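# Lay the towel flat, lengthwise forward, beside the basket

## Task

Leave the towel lying flat as a single layer, completely on the table top, its long edges running straight away from the robot toward the far table edge, and with no part of it overlapping the basket when viewed from above; the basket must remain upright with its entire base resting on the table; finally release the towel and pull both hands away.

## Robot and tools

Robot: two arms, left_arm and right_arm, each ending in a five-finger hand (right_arm has a right hand, left_arm its mirror-image left hand). A camera stand sits behind the arms. The scene holds a towel and a basket on a table.

Scene frame: origin at table-top height, midway between the nominal arm bases; +x points out over the table (away from the robot), +y toward the left_arm side, +z up. Calibrated bases: left_arm at (+0.032, +0.350, 0) m, quat_wxyz (+1.000, 0, 0, -0.010); right_arm at (+0.044, -0.335, 0) m, quat_wxyz (+1.000, 0, 0, +0.017). 'Long sides pointing ahead' means the towel's long edges parallel to +x.

Hand point: a point fixed to the palm, about 0.05 m in front of it and 0.15 m from the wrist face. Its +z runs along the straightened fingers, +y out of the palm, +x across the palm away from the thumb on the right hand (toward the thumb on the left hand). Straight fingertips extend 0.06-0.07 m past the point along +z, 0.06 m behind it along -y. A wrist bracket on the little-finger side can strike things. Arms follow commands loosely and often rest 1-3 cm (sometimes 5 cm) short, usually low; this is not proof of contact.

One row = 28 numbers, each in [-1, 1], always containing both arms in this order: left_arm dx, dy, dz, rx, ry, rz; left hand a, b, c, 0, 0, 0; left force_limit, speed; then the same 14 for right_arm. dx..rz are offsets (not poses) measured from that arm's current Hand target, along scene-frame axes; 1.0 equals 0.6 m for dx/dy/dz and 180 degrees for the rotation vector rx, ry, rz (rotation about the Hand target position). Sending six zeros re-requests the current Hand target. Orientation commands are clipped to within 40 degrees of the measured orientation.

Hand numbers: only the first three of the six hand places carry values, the grasp numbers a, b, c in [-1, 1]; the other three must be exactly 0 or the row is refused. All zeros = open hand. a curls index and middle and bends the thumb; b curls ring and little; c swings the thumb across in front of the palm. A pinch for cloth is roughly c=1 with a rising toward 0.5-0.75. To keep a hand unchanged, repeat its last a, b, c (zeros if none sent yet). force_limit maps -1..+1 to about 0..10 N at the fingertip (0..15 N for the thumb motors); speed maps -1 to nearly still, +0.48 and above to full speed. Use speed -0.94 or lower for gentle closing. To grip harder, raise force_limit and send a more-closed target; to release, send a more-open one.

Tools:
- execute_actions(actions, cameras): actions is a list of actions, each a list of up to 15 rows (one per 1/30 s step; a short list repeats its last row). Every row in an action counts from the Hand target at that action's start. Images return only for an empty actions list or if cameras names them.
- move(target, speed, blend, blocking, cameras): target is one 28-number row or a list of up to 15 rows; all offsets count from the same starting Hand targets, not from the previous row. speed is path top speed in m/s (0.002-4.3, default 0.25; turns up to twice that in rad/s), one value or one per target. blend in m rounds corners (0 = stop at each). blocking=false returns after ~0.5 s while the move continues. Moves last at least 0.5 s, at most 10 s; they do not avoid obstacles or the other arm. Keep paths away from an arm's own base.
- wait(seconds 0-10, cameras): let time pass holding last commands.
- stop(cameras): brake a running move.
- zoom_image(camera, region [x0,y0,x1,y1] pixels, max 504x504): enlarge part of the newest image from cam_head_left, cam_head_right, cam_high, cam_left_wrist or cam_right_wrist.
- show_instructions(): shows the reference images (hand diagram).
- finished_scene(scene=1): ends the scene irreversibly.

Cameras: cam_head_left, cam_head_right, cam_high (896x504), cam_left_wrist, cam_right_wrist (616x616).

Results: per arm, end_effector_position (m) and end_effector_quat_wxyz in the scene frame, Hand target (the last commanded, clipped pose that next offsets use), joint positions/velocities/torques, and per-motor hand_measured, hand_stopped_by (moving, target, force, stalled, fault), hand_load_n (fingertip load in N; near 0 after a grip is lost), hand_force_limit, hand_speed. A move adds a 'move:' line: done, off_target, moving, held or fault, plus limits such as paced (pose clipped) or held (steps withheld). MOTOR HOT warns of overheating; OVER-TEMPERATURE FAULT means that arm has dropped for 30-60 s. Joint ranges (rad): waist ±2.880, shoulder 0-3.142, elbow 0-3.019, wrist pitch -1.693 to 1.571, yaw ±1.571, roll ±2.094.

Avoid: letting the towel or basket leave the table, tipping the basket, hard or fast contact with the table or fixed items, collisions or pinches between the two hands, overloading fingers, and long stretched-out holds that heat motors. To end a push into something, command back past the hand point. Release the towel and lift both hands clear before finishing.

Each tool is called after "Call:" as name(argument=value, ...), one argument or row to a line, values as JSON.

Reference images:

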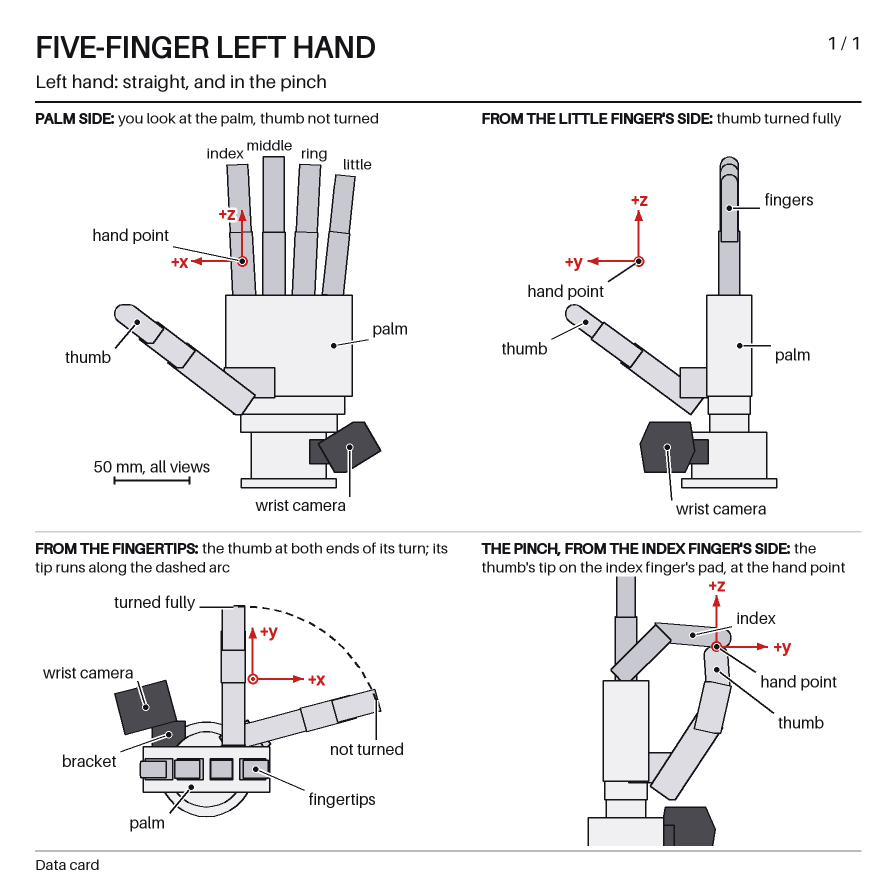

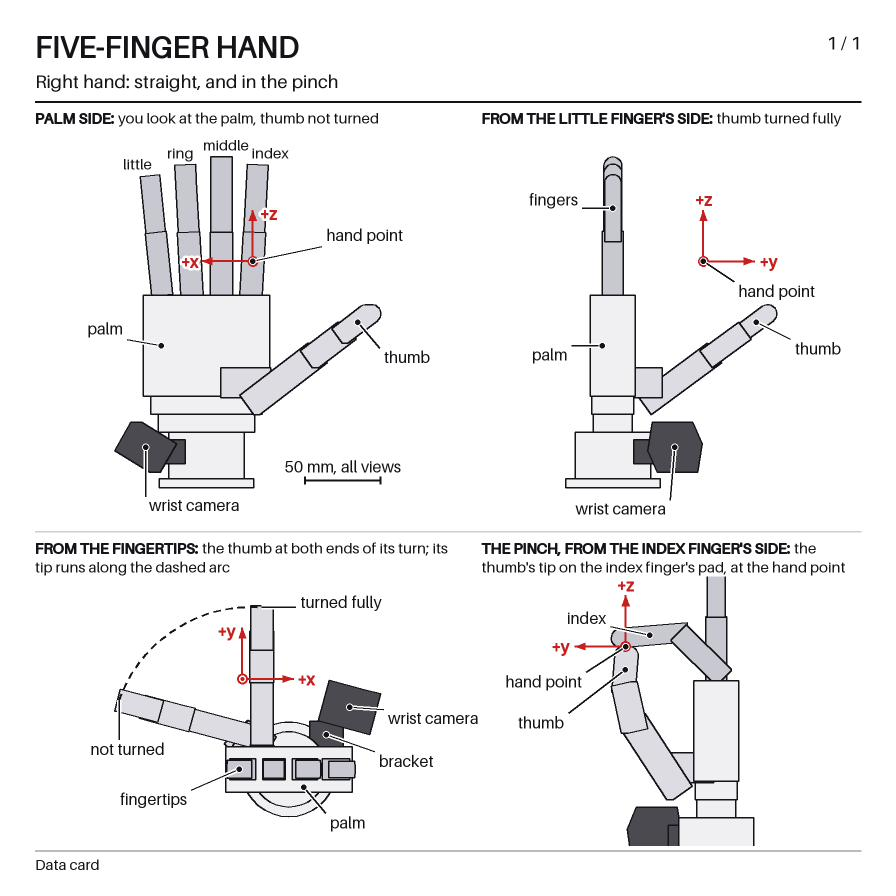

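## Session

Call:
execute_actions(
  actions=[],
)

Scene clock: 0.00 s.
left_arm: end_effector_position=(+0.1347, -0.1514, +0.2442) hand_measured=(+1.000, +1.000, +1.000, +1.000, +1.000, +1.000) hand_load_n=(+0.0, +0.0, +0.0, +0.5, +0.0, +0.0) hand_stopped_by=(target, target, target, target, target, target) hand_force_limit=0.00 hand_speed=-0.80 end_effector_quat_wxyz=(+0.003, -0.335, -0.621, +0.709) | right_arm: end_effector_position=(+0.3354, -0.1823, +0.1675) hand_measured=(+1.000, +1.000, +1.000, +1.000, +1.000, +1.000) hand_load_n=(+0.0, +0.0, +0.0, +0.0, +0.0, +0.0) hand_stopped_by=(target, target, target, target, target, target) hand_force_limit=0.00 hand_speed=-0.80 end_effector_quat_wxyz=(+0.032, +0.961, -0.273, -0.037)
Joint positions: left_arm=[-1.015 1.299 0.738 0.57 1.036 0.483] | right_arm=[0.458 1.468 1.239 -1.441 -0.005 -0.526]
Joint velocities: within noise
Joint torques (N m): no reading
Heat: left arm: hottest waist 39 °C; right arm: hottest wrist pitch 39 °C.
Hand target: left_arm +0.1377, -0.1565, +0.2556; -0.004, -0.340, -0.613, +0.713 | right_arm +0.3409, -0.1793, +0.1700; +0.029, +0.961, -0.273, -0.034

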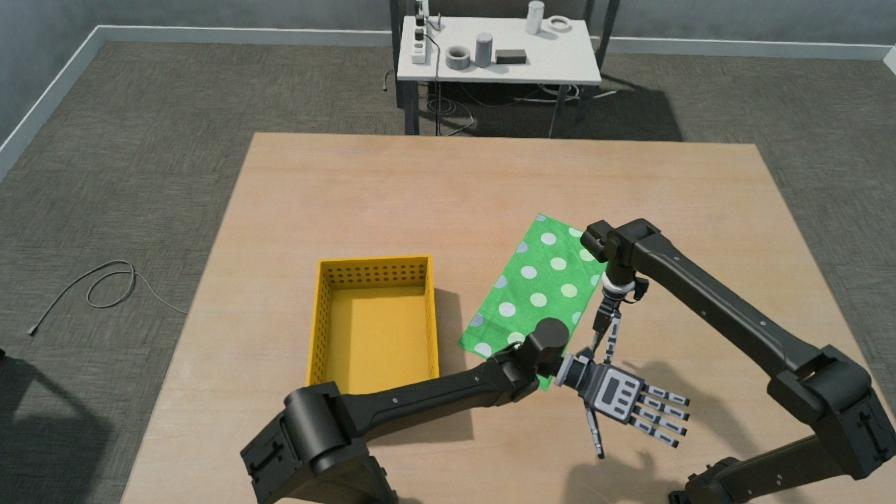

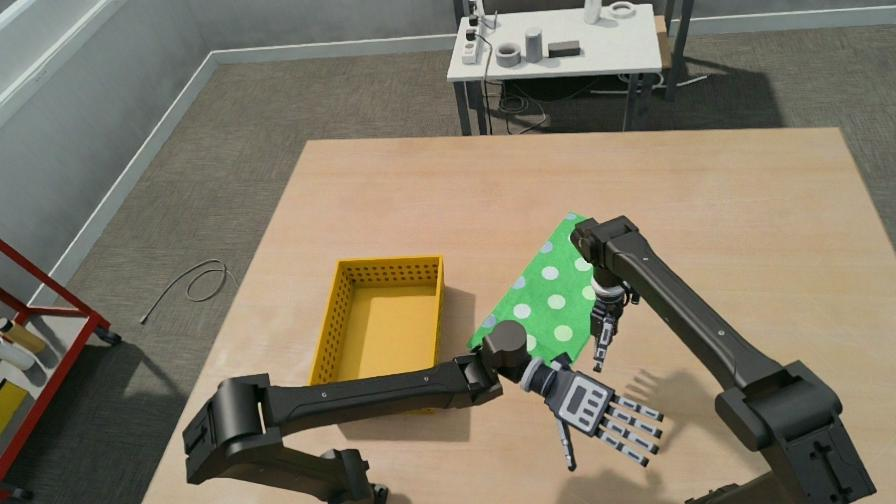

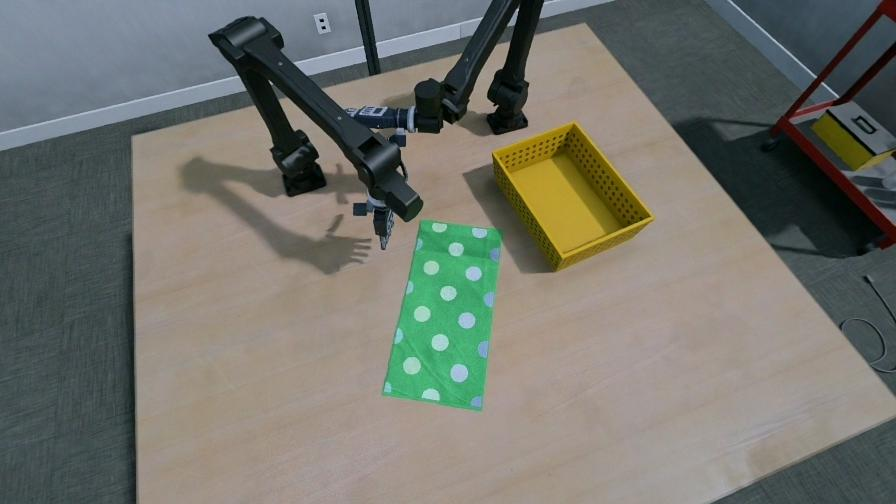

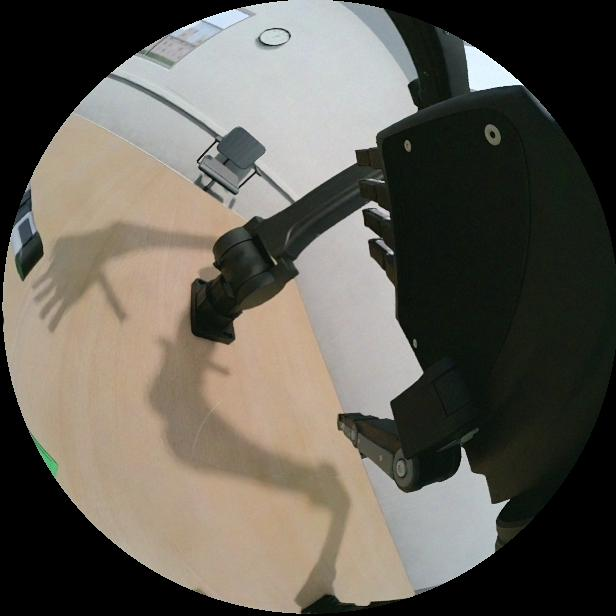

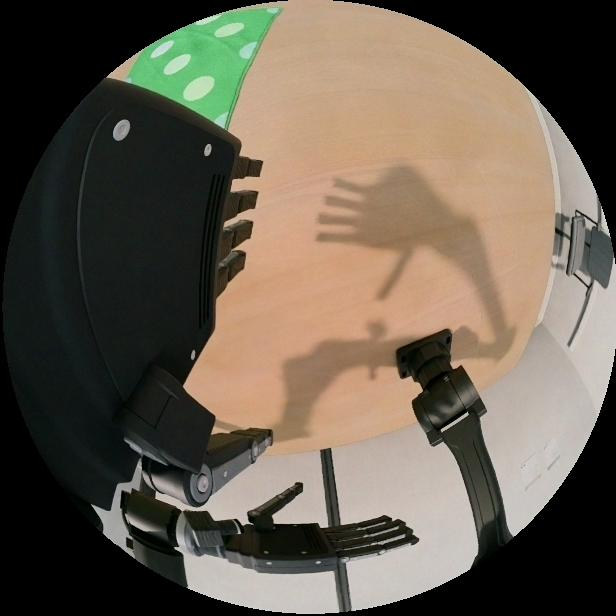

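Call:
zoom_image(
  camera="cam_high",
  region=[360, 200, 560, 420],
)

Call:
zoom_image(
  camera="cam_head_left",
  region=[430, 190, 650, 410],
)

Call:
zoom_image(
  camera="cam_head_right",
  region=[430, 190, 650, 410],
)

Scaled by 2.291.

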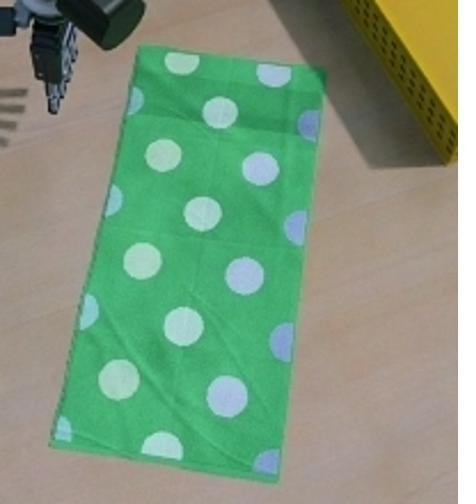

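Scaled by 2.291.

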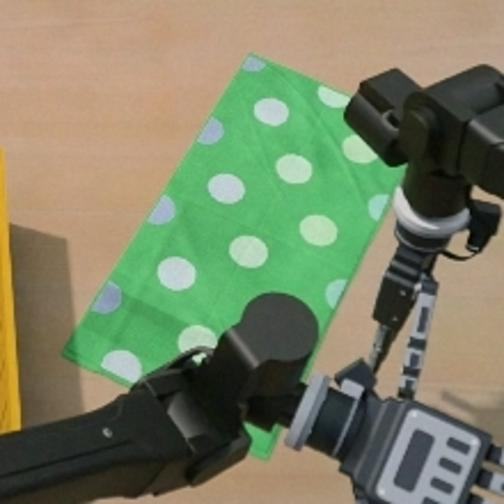

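Scaled by 2.291.

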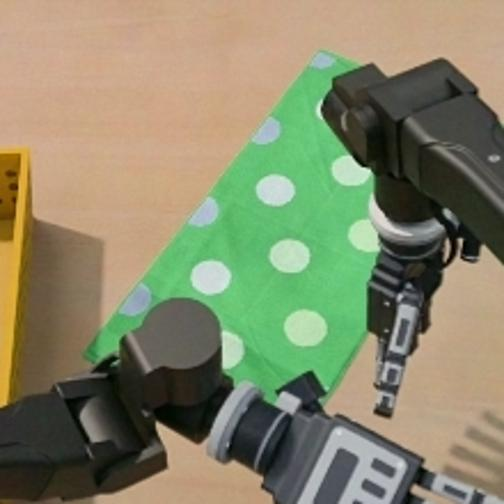

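Call:
move(
  target=[0.2705, 0.4608, -0.0093, 0.351, 0.1624, 0.372, 0,0,0,0,0,0, 0.0, -0.8, 0.4318, 0.0155, 0.1333, 0.0676, -0.1911, -0.3713, 0,0,0,0,0,0, 0.0, -0.8],
  speed=0.25,
  cameras=["all"],
)

Scene clock: 10.03 s.
left_arm: end_effector_position=(+0.2847, +0.1255, +0.2271) hand_measured=(+1.000, +1.000, +1.000, +1.000, +1.000, +1.000) hand_load_n=(-0.5, +0.0, +0.0, +0.0, +0.0, +0.0) hand_stopped_by=(target, target, target, target, target, target) hand_force_limit=0.00 hand_speed=-0.80 end_effector_quat_wxyz=(+0.052, -0.244, +0.939, -0.235) | right_arm: end_effector_position=(+0.5761, -0.1726, +0.2430) hand_measured=(+1.000, +1.000, +1.000, +1.000, +1.000, +1.000) hand_load_n=(+0.0, +0.0, +0.0, +0.0, +0.0, +0.0) hand_stopped_by=(target, target, target, target, target, target) hand_force_limit=0.00 hand_speed=-0.80 end_effector_quat_wxyz=(+0.152, -0.633, +0.735, -0.191)
Joint positions: left_arm=[-0.562 1.083 1.074 -1.131 0.233 0.429] | right_arm=[0.249 1.585 1.589 -1.127 0.217 0.382]
Joint torques (N m): left_arm=[0.91 -4.48 13.37 0.85 0.07 0] | right_arm=[-0.5 -13.33 13.93 1.74 0.41 0.12]
Heat: left arm: hottest waist 39 °C; right arm: hottest wrist pitch 39 °C.
Hand target: left_arm +0.3001, +0.1200, +0.2501; +0.068, -0.250, +0.933, -0.250 | right_arm +0.6001, -0.1700, +0.2502; +0.166, -0.621, +0.740, -0.199
Off the commanded pose: left_arm 0.028 m, 3 deg | right_arm 0.025 m, 2 deg.
move: off_target (left_arm, right_arm)

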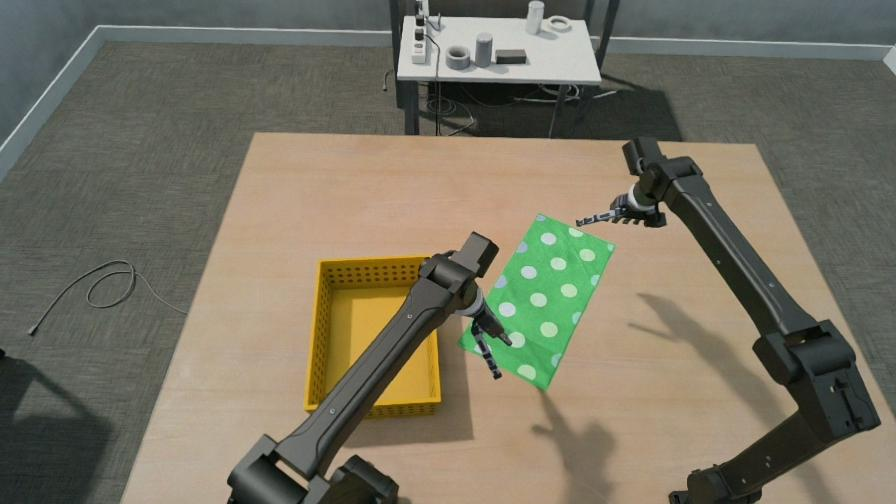

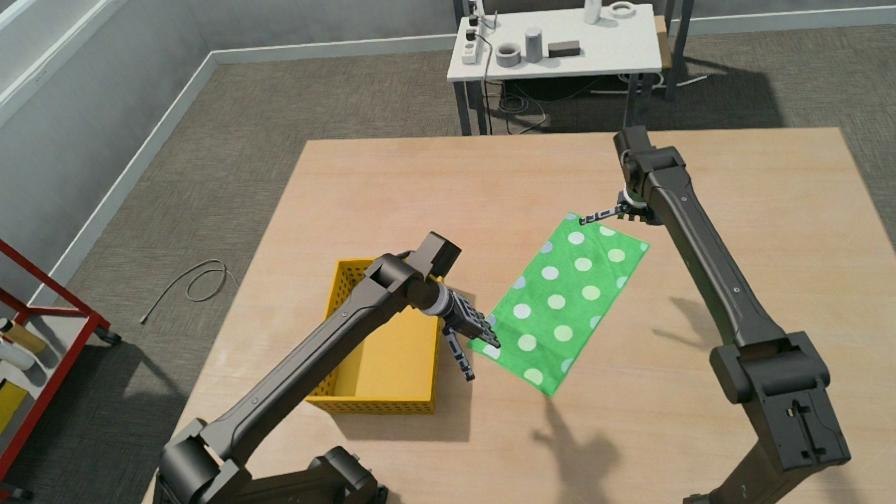

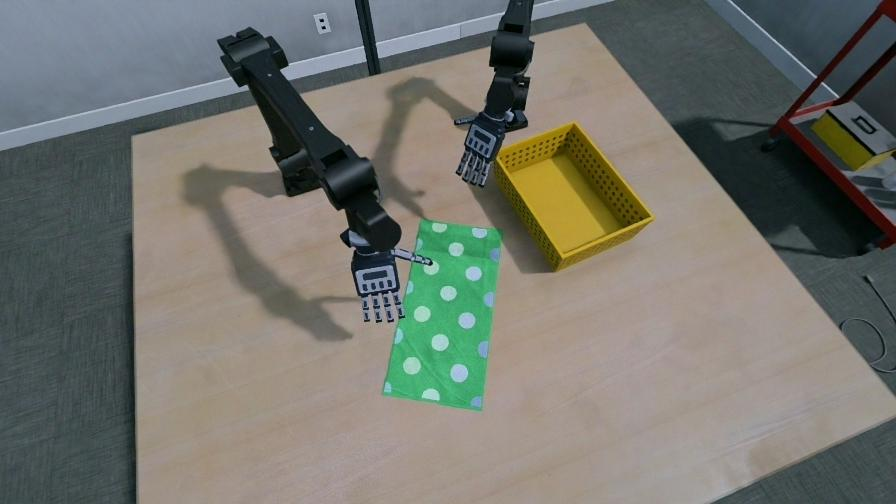

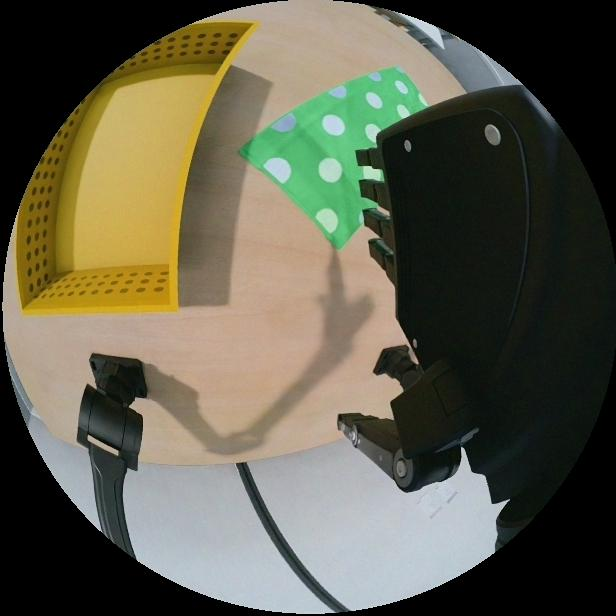

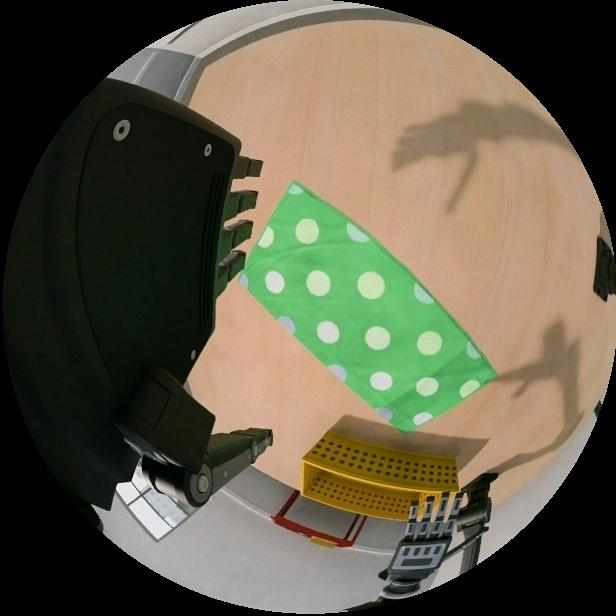

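Call:
move(
  target=[0.045, -0.082, -0.275, 0, 0, 0, 0,0,0,0,0,0, 0.0, -0.8, 0.0713, 0.0953, -0.2753, 0, 0, 0, 0,0,0,0,0,0, 0.0, -0.8],
  speed=0.2,
  cameras=["all"],
)

Scene clock: 12.43 s.
left_arm: end_effector_position=(+0.3300, +0.0752, +0.0867) hand_measured=(+1.000, +1.000, +1.000, +1.000, +1.000, +1.000) hand_load_n=(+0.0, +0.0, +0.0, +0.0, +0.0, +0.0) hand_stopped_by=(target, target, target, target, target, target) hand_force_limit=0.00 hand_speed=-0.80 end_effector_quat_wxyz=(+0.067, -0.252, +0.933, -0.247) | right_arm: end_effector_position=(+0.6421, -0.1168, +0.1014) hand_measured=(+1.000, +1.000, +1.000, +1.000, +1.000, +1.000) hand_load_n=(+0.0, +0.0, +0.0, +0.0, +0.0, +0.0) hand_stopped_by=(target, target, target, target, target, target) hand_force_limit=0.00 hand_speed=-0.80 end_effector_quat_wxyz=(+0.172, -0.622, +0.737, -0.201)
Joint positions: left_arm=[-0.609 1.325 0.882 -0.647 0.201 0.365] | right_arm=[0.31 1.822 1.515 -0.785 0.251 0.451]
Joint torques (N m): left_arm=[-1.08 -8 7.43 1.66 0.02 0] | right_arm=[0.5 -18.67 8.58 1.87 0.43 0.15]
Heat: left arm: hottest waist 39 °C; right arm: hottest wrist pitch 39 °C.
Hand target: left_arm +0.3270, +0.0708, +0.0850; +0.068, -0.250, +0.933, -0.250 | right_arm +0.6427, -0.1128, +0.0848; +0.166, -0.621, +0.740, -0.199
Off the commanded pose: left_arm 0.006 m, 0 deg | right_arm 0.017 m, 1 deg.
move: off_target (right_arm)

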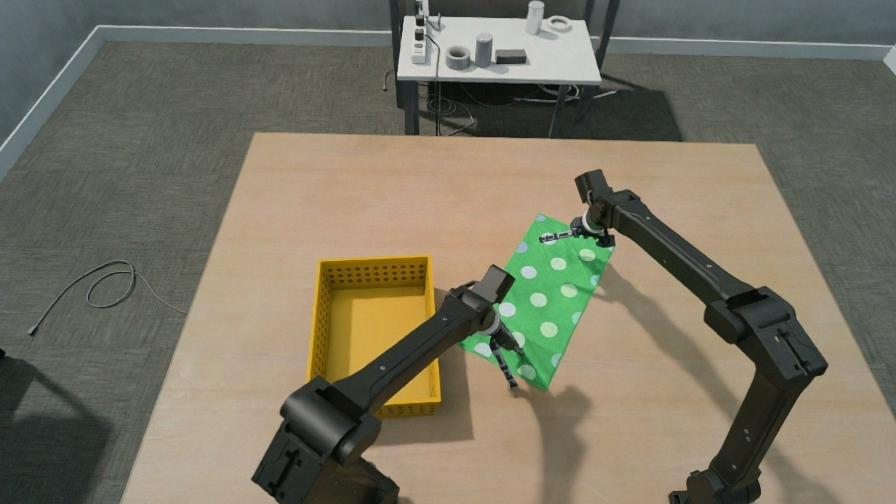

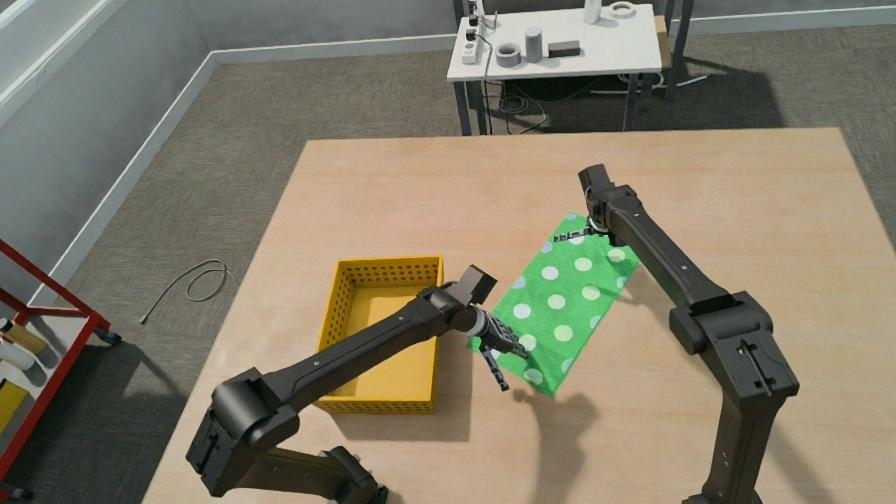

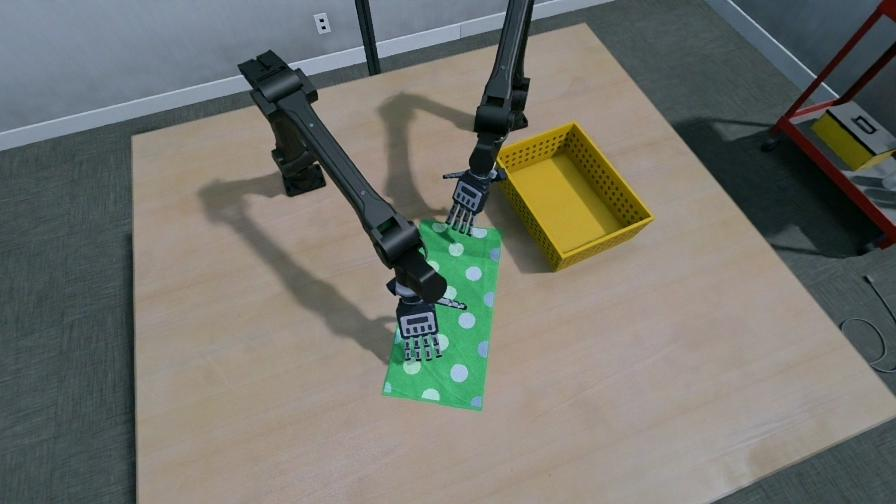

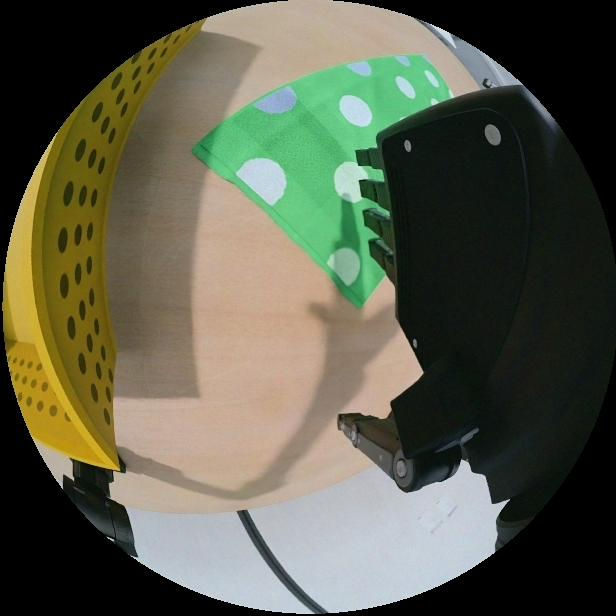

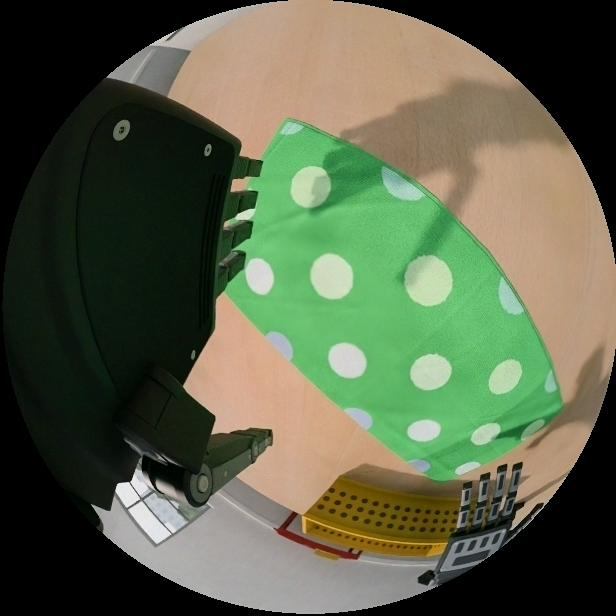

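Call:
move(
  target=[0.0, 0.0, -0.0667, 0, 0, 0, 0,0,0,0,0,0, 0.0, -0.8, 0.0, 0.0, -0.0767, 0, 0, 0, 0,0,0,0,0,0, 0.0, -0.8],
  speed=0.08,
  cameras=["all"],
)

Scene clock: 13.73 s.
left_arm: end_effector_position=(+0.3316, +0.0740, +0.0509) hand_measured=(+1.000, +1.000, +1.000, +1.000, +1.000, +1.000) hand_load_n=(+0.0, +0.0, +0.0, +0.0, +0.0, +0.0) hand_stopped_by=(target, target, target, target, target, target) hand_force_limit=0.00 hand_speed=-0.80 end_effector_quat_wxyz=(+0.070, -0.251, +0.932, -0.252) | right_arm: end_effector_position=(+0.6447, -0.1158, +0.0626) hand_measured=(+1.000, +1.000, +1.000, +1.000, +1.000, +1.000) hand_load_n=(+0.0, +0.0, +0.0, +0.0, +0.0, +0.0) hand_stopped_by=(target, target, target, target, target, target) hand_force_limit=0.00 hand_speed=-0.80 end_effector_quat_wxyz=(+0.177, -0.621, +0.736, -0.203)
Joint positions: left_arm=[-0.609 1.375 0.821 -0.525 0.201 0.364] | right_arm=[0.31 1.857 1.455 -0.678 0.251 0.451]
Joint torques (N m): left_arm=[-1.08 -7.41 6.93 1.68 0.02 -0.01] | right_arm=[0.44 -17.14 7.8 1.91 0.42 0.14]
Heat: left arm: hottest waist 39 °C; right arm: hottest wrist pitch 38 °C.
Hand target: left_arm +0.3270, +0.0708, +0.0450; +0.067, -0.250, +0.933, -0.250 | right_arm +0.6426, -0.1128, +0.0388; +0.166, -0.621, +0.740, -0.199
Off the commanded pose: left_arm 0.008 m, 0 deg | right_arm 0.024 m, 1 deg.
move: off_target (right_arm)

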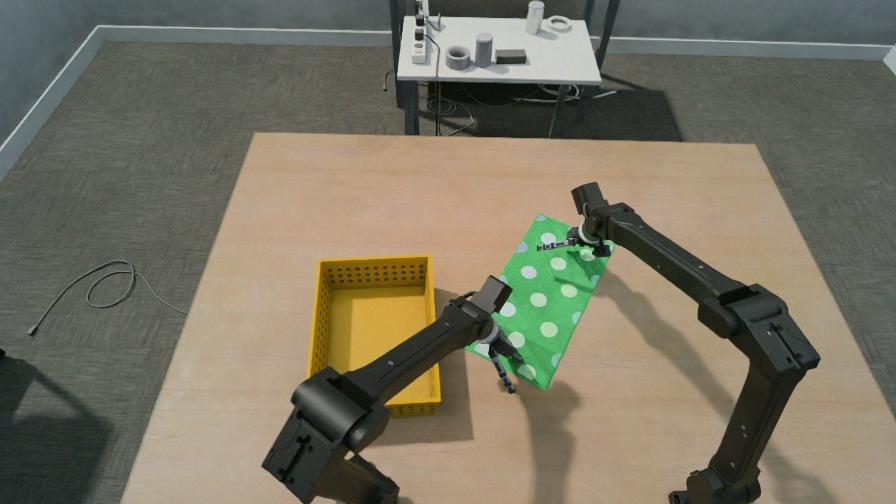

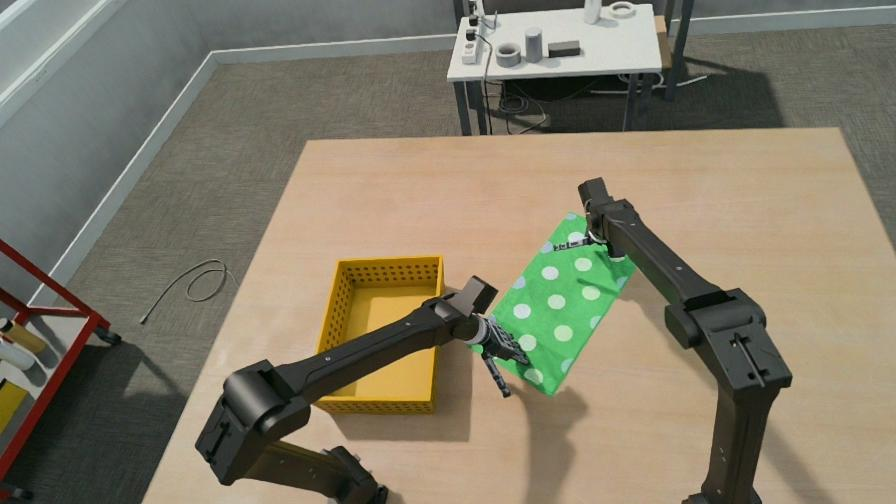

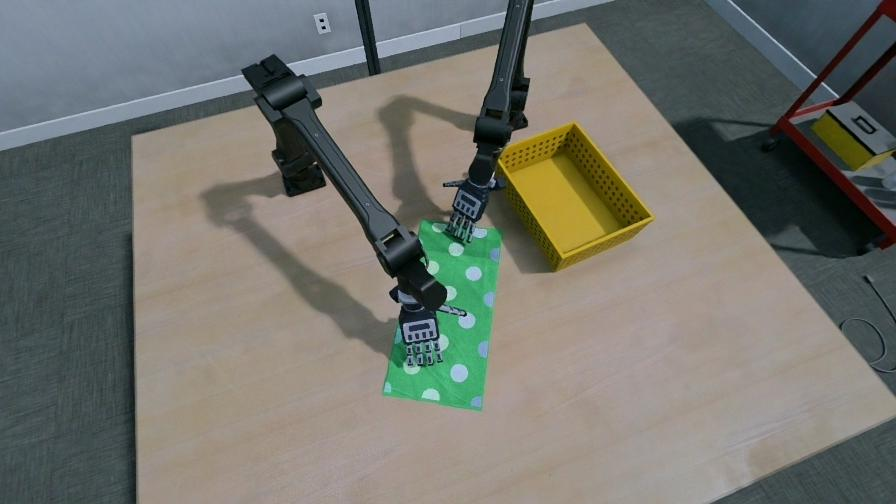

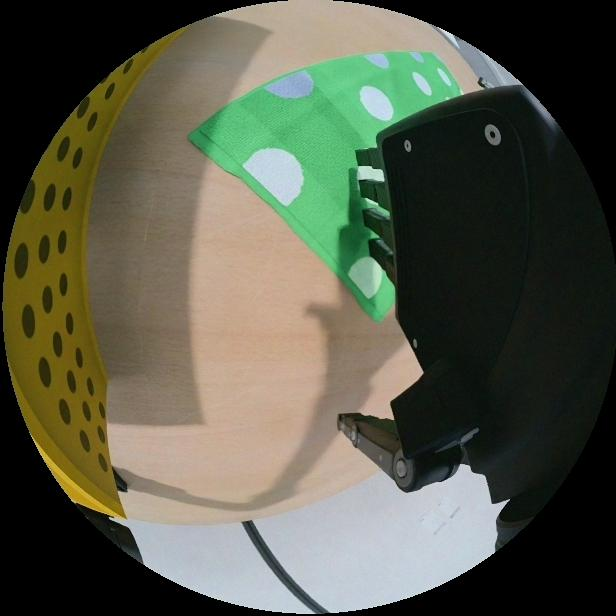

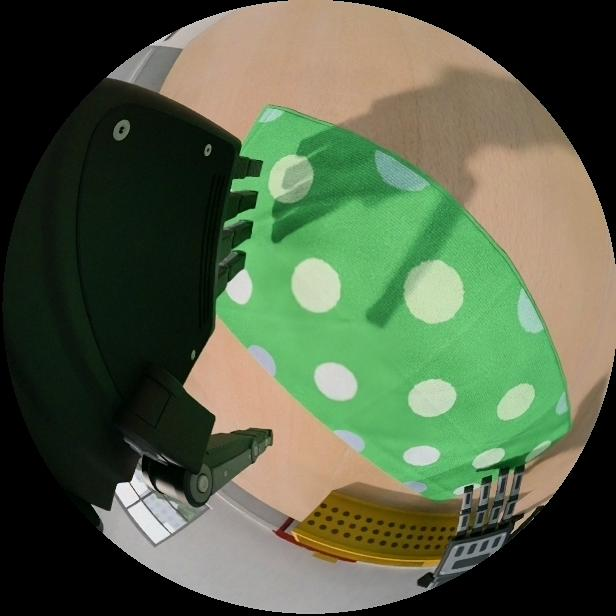

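Call:
move(
  target=[0.0, 0.0, -0.04, 0, 0, 0, 0,0,0,0,0,0, 0.0, -0.8, 0.0, 0.0, -0.05, 0, 0, 0, 0,0,0,0,0,0, 0.0, -0.8],
  speed=0.05,
  cameras=["cam_high", "cam_left_wrist", "cam_right_wrist"],
)

Scene clock: 14.90 s.
left_arm: end_effector_position=(+0.3382, +0.0693, +0.0389) hand_measured=(+1.000, +1.000, +1.000, +1.000, +1.000, +1.000) hand_load_n=(+0.0, -0.5, +0.0, -0.5, +0.0, +0.0) hand_stopped_by=(target, target, target, target, target, target) hand_force_limit=0.00 hand_speed=-0.80 end_effector_quat_wxyz=(+0.081, -0.249, +0.928, -0.264) | right_arm: end_effector_position=(+0.6482, -0.1148, +0.0389) hand_measured=(+1.000, +1.000, +1.000, +1.000, +1.000, +1.000) hand_load_n=(+0.5, +0.0, +0.0, +0.0, +0.0, +0.0) hand_stopped_by=(target, target, target, target, target, target) hand_force_limit=0.00 hand_speed=-0.80 end_effector_quat_wxyz=(+0.183, -0.619, +0.736, -0.206)
Joint positions: left_arm=[-0.609 1.397 0.798 -0.445 0.2 0.364] | right_arm=[0.31 1.885 1.425 -0.607 0.252 0.452]
Joint torques (N m): left_arm=[-1.03 -5.95 5.97 1.55 0.02 0] | right_arm=[0.38 -17.14 7.46 1.8 0.37 0.13]
Heat: left arm: hottest waist 39 °C; right arm: hottest wrist pitch 38 °C.
Hand target: left_arm +0.3271, +0.0708, +0.0210; +0.068, -0.250, +0.933, -0.250 | right_arm +0.6428, -0.1128, +0.0091; +0.166, -0.621, +0.740, -0.199
Off the commanded pose: left_arm 0.021 m, 2 deg | right_arm 0.031 m, 2 deg.
move: off_target (left_arm, right_arm)
Images, in order (width x height): cam_high 896x504, cam_left_wrist 616x616, cam_right_wrist 616x616.

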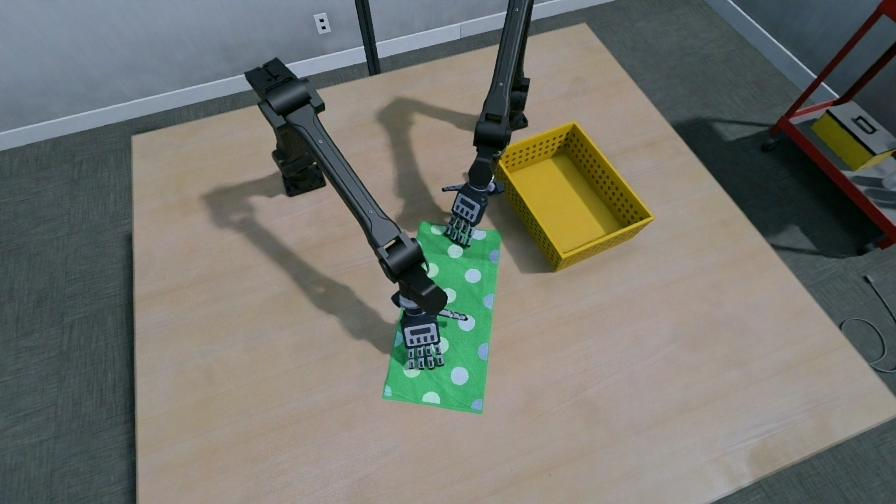

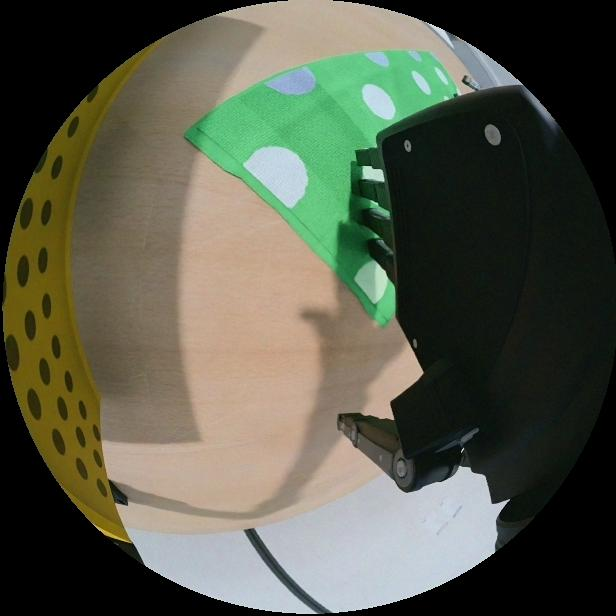

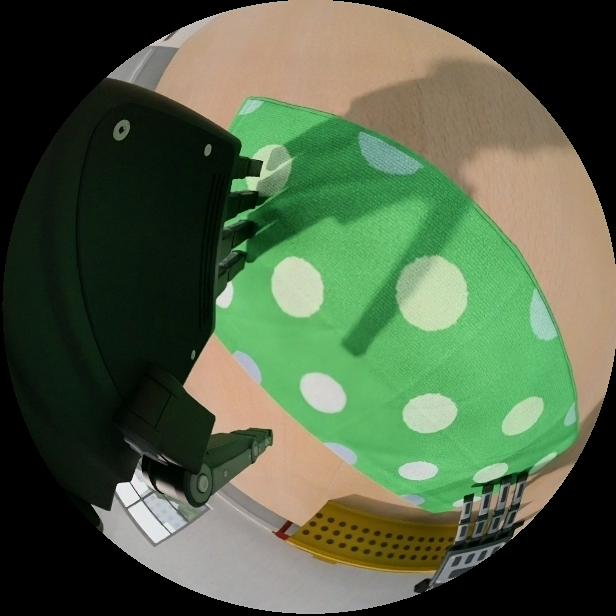

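Call:
move(
  target=[0.0, 0.0, 0, 0, 0, 0, 0,0,0,0,0,0, 0.0, -0.8, 0.0, 0.0, -0.04, 0, 0, 0, 0,0,0,0,0,0, 0.0, -0.8],
  speed=0.05,
  cameras=["cam_high", "cam_head_left", "cam_right_wrist"],
)

Scene clock: 15.87 s.
left_arm: end_effector_position=(+0.3393, +0.0684, +0.0387) hand_measured=(+1.000, +1.000, +1.000, +1.000, +1.000, +1.000) hand_load_n=(+0.0, +0.0, +0.0, +0.0, +0.0, -0.5) hand_stopped_by=(target, target, target, target, target, target) hand_force_limit=0.00 hand_speed=-0.80 end_effector_quat_wxyz=(+0.082, -0.249, +0.928, -0.266) | right_arm: end_effector_position=(+0.6539, -0.1126, +0.0354) hand_measured=(+1.000, +1.000, +1.000, +1.000, +1.000, +1.000) hand_load_n=(+0.0, +0.0, +0.0, +0.0, +0.0, +0.0) hand_stopped_by=(target, target, target, target, target, target) hand_force_limit=0.00 hand_speed=-0.80 end_effector_quat_wxyz=(+0.198, -0.614, +0.734, -0.212)
Joint positions: left_arm=[-0.609 1.399 0.798 -0.44 0.2 0.363] | right_arm=[0.311 1.887 1.407 -0.555 0.253 0.452]
Joint torques (N m): left_arm=[-1.03 -6.12 5.98 1.35 0.02 0.01] | right_arm=[0.44 -14.92 6.69 1.89 0.36 0.12]
Heat: left arm: hottest waist 39 °C; right arm: hottest wrist pitch 38 °C.
Hand target: left_arm +0.3271, +0.0708, +0.0211; +0.068, -0.250, +0.933, -0.250 | right_arm +0.6427, -0.1128, -0.0152; +0.166, -0.621, +0.740, -0.199
Off the commanded pose: left_arm 0.022 m, 3 deg | right_arm 0.052 m, 4 deg.
move: off_target (left_arm, right_arm)
Images, in order (width x height): cam_head_left 896x504, cam_high 896x504, cam_right_wrist 616x616.

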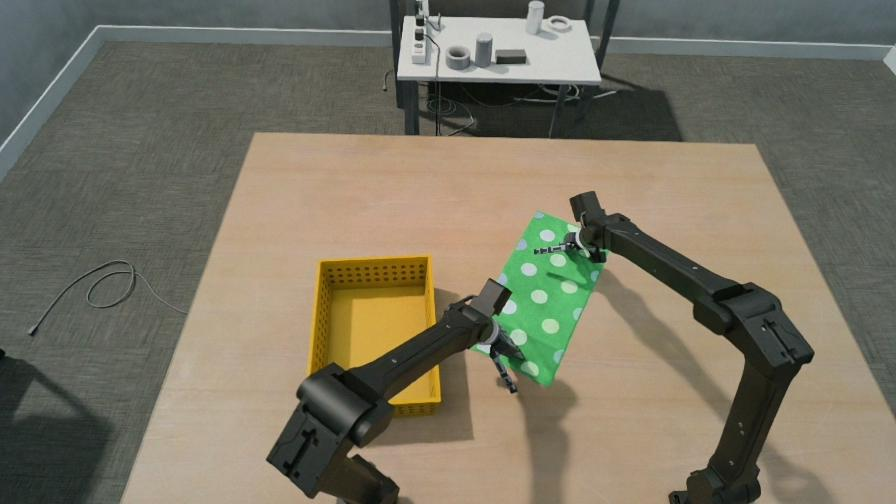

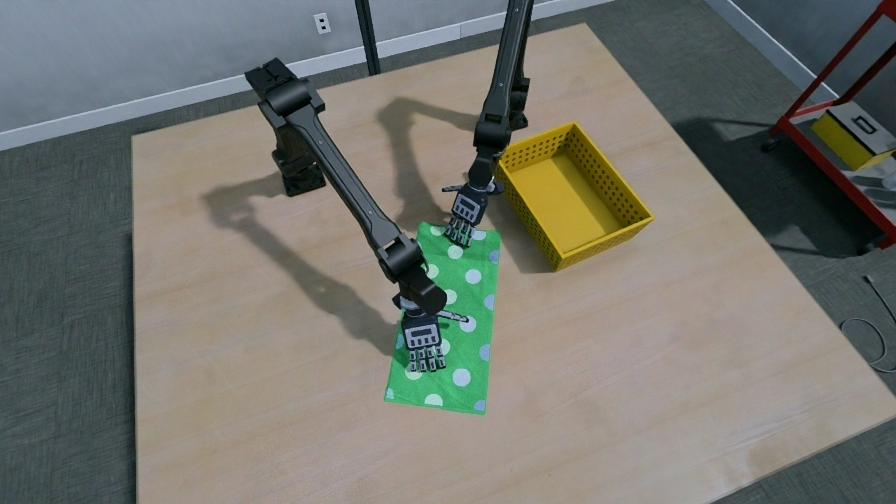

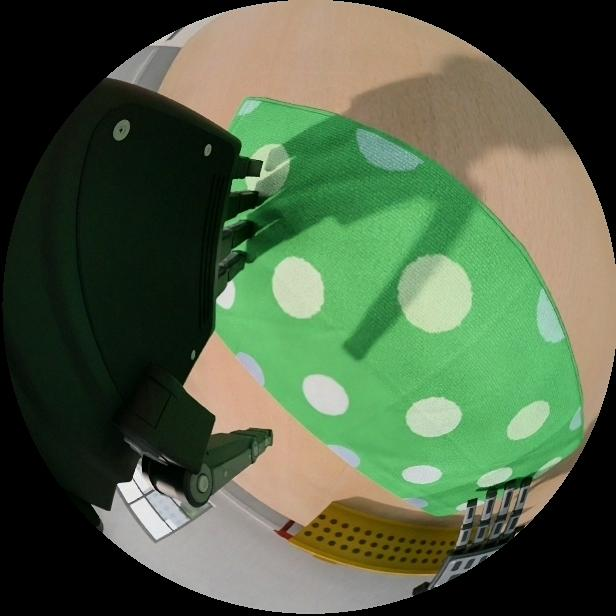

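Call:
move(
  target=[-0.0398, -0.0657, 0, 0, 0, 0.0556, 0,0,0,0,0,0, 0.0, -0.8, 0.01, 0.0302, 0.0083, 0, 0, 0.0556, 0,0,0,0,0,0, 0.0, -0.8],
  speed=0.06,
  cameras=["cam_high", "cam_head_left", "cam_head_right"],
)

Scene clock: 18.57 s.
left_arm: end_effector_position=(+0.3165, +0.0290, +0.0390) hand_measured=(+1.000, +1.000, +1.000, +1.000, +1.000, +1.000) hand_load_n=(+0.0, -0.5, +0.0, +0.0, -0.5, +0.0) hand_stopped_by=(target, target, target, target, target, target) hand_force_limit=0.00 hand_speed=-0.80 end_effector_quat_wxyz=(+0.101, -0.331, +0.902, -0.260) | right_arm: end_effector_position=(+0.6527, -0.1050, +0.0339) hand_measured=(+1.000, +1.000, +1.000, +1.000, +1.000, +1.000) hand_load_n=(+0.0, +0.0, +0.5, +0.0, +0.0, +0.0) hand_stopped_by=(target, target, target, target, target, target) hand_force_limit=0.00 hand_speed=-0.80 end_effector_quat_wxyz=(-0.209, +0.664, -0.689, +0.202)
Joint positions: left_arm=[-0.743 1.399 0.795 -0.404 0.045 0.09] | right_arm=[0.312 1.893 1.409 -0.525 0.191 0.328]
Joint torques (N m): left_arm=[-1.32 -6.3 5.86 1.47 0.01 0.02] | right_arm=[1.03 -13.8 10.09 1.2 -0.36 -0.11]
Heat: left arm: hottest waist 39 °C; right arm: hottest wrist pitch 38 °C.
Hand target: left_arm +0.3032, +0.0314, +0.0210; +0.089, -0.330, +0.908, -0.243 | right_arm +0.6487, -0.0946, -0.0102; -0.183, +0.683, -0.683, +0.184
Off the commanded pose: left_arm 0.023 m, 2 deg | right_arm 0.045 m, 4 deg.
move: off_target (left_arm, right_arm)
Images, in order (width x height): cam_head_left 896x504, cam_head_right 896x504, cam_high 896x504.

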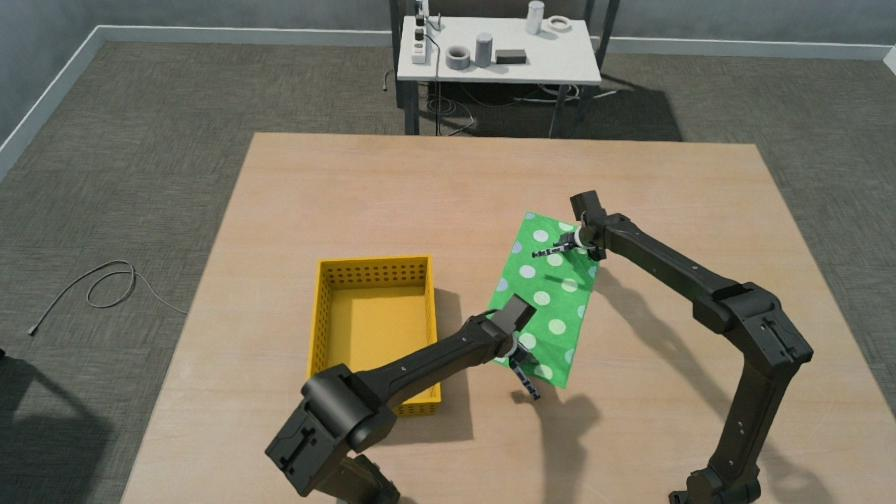

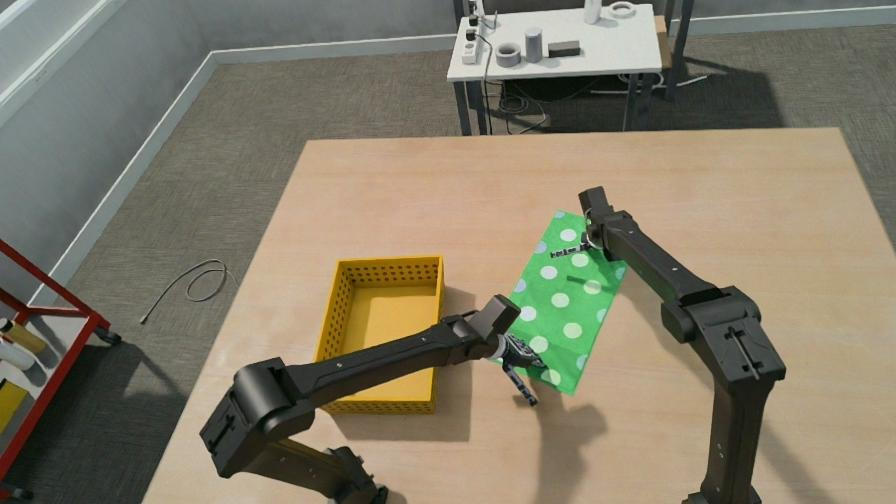

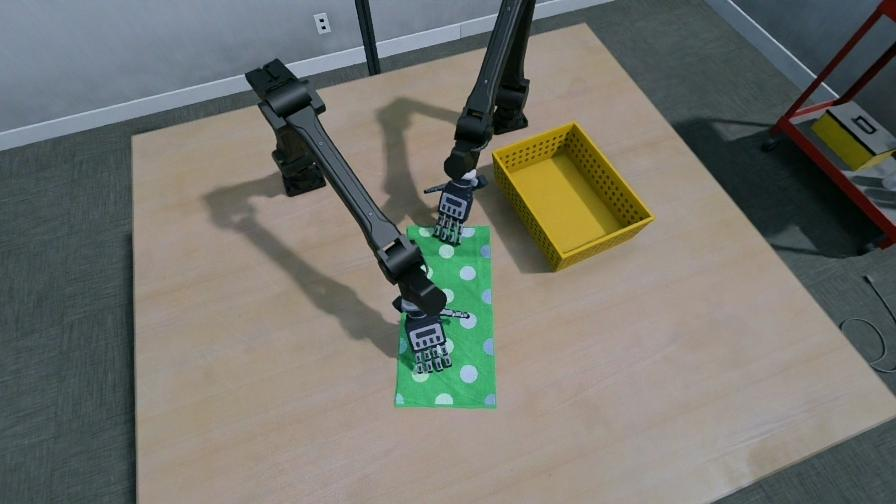

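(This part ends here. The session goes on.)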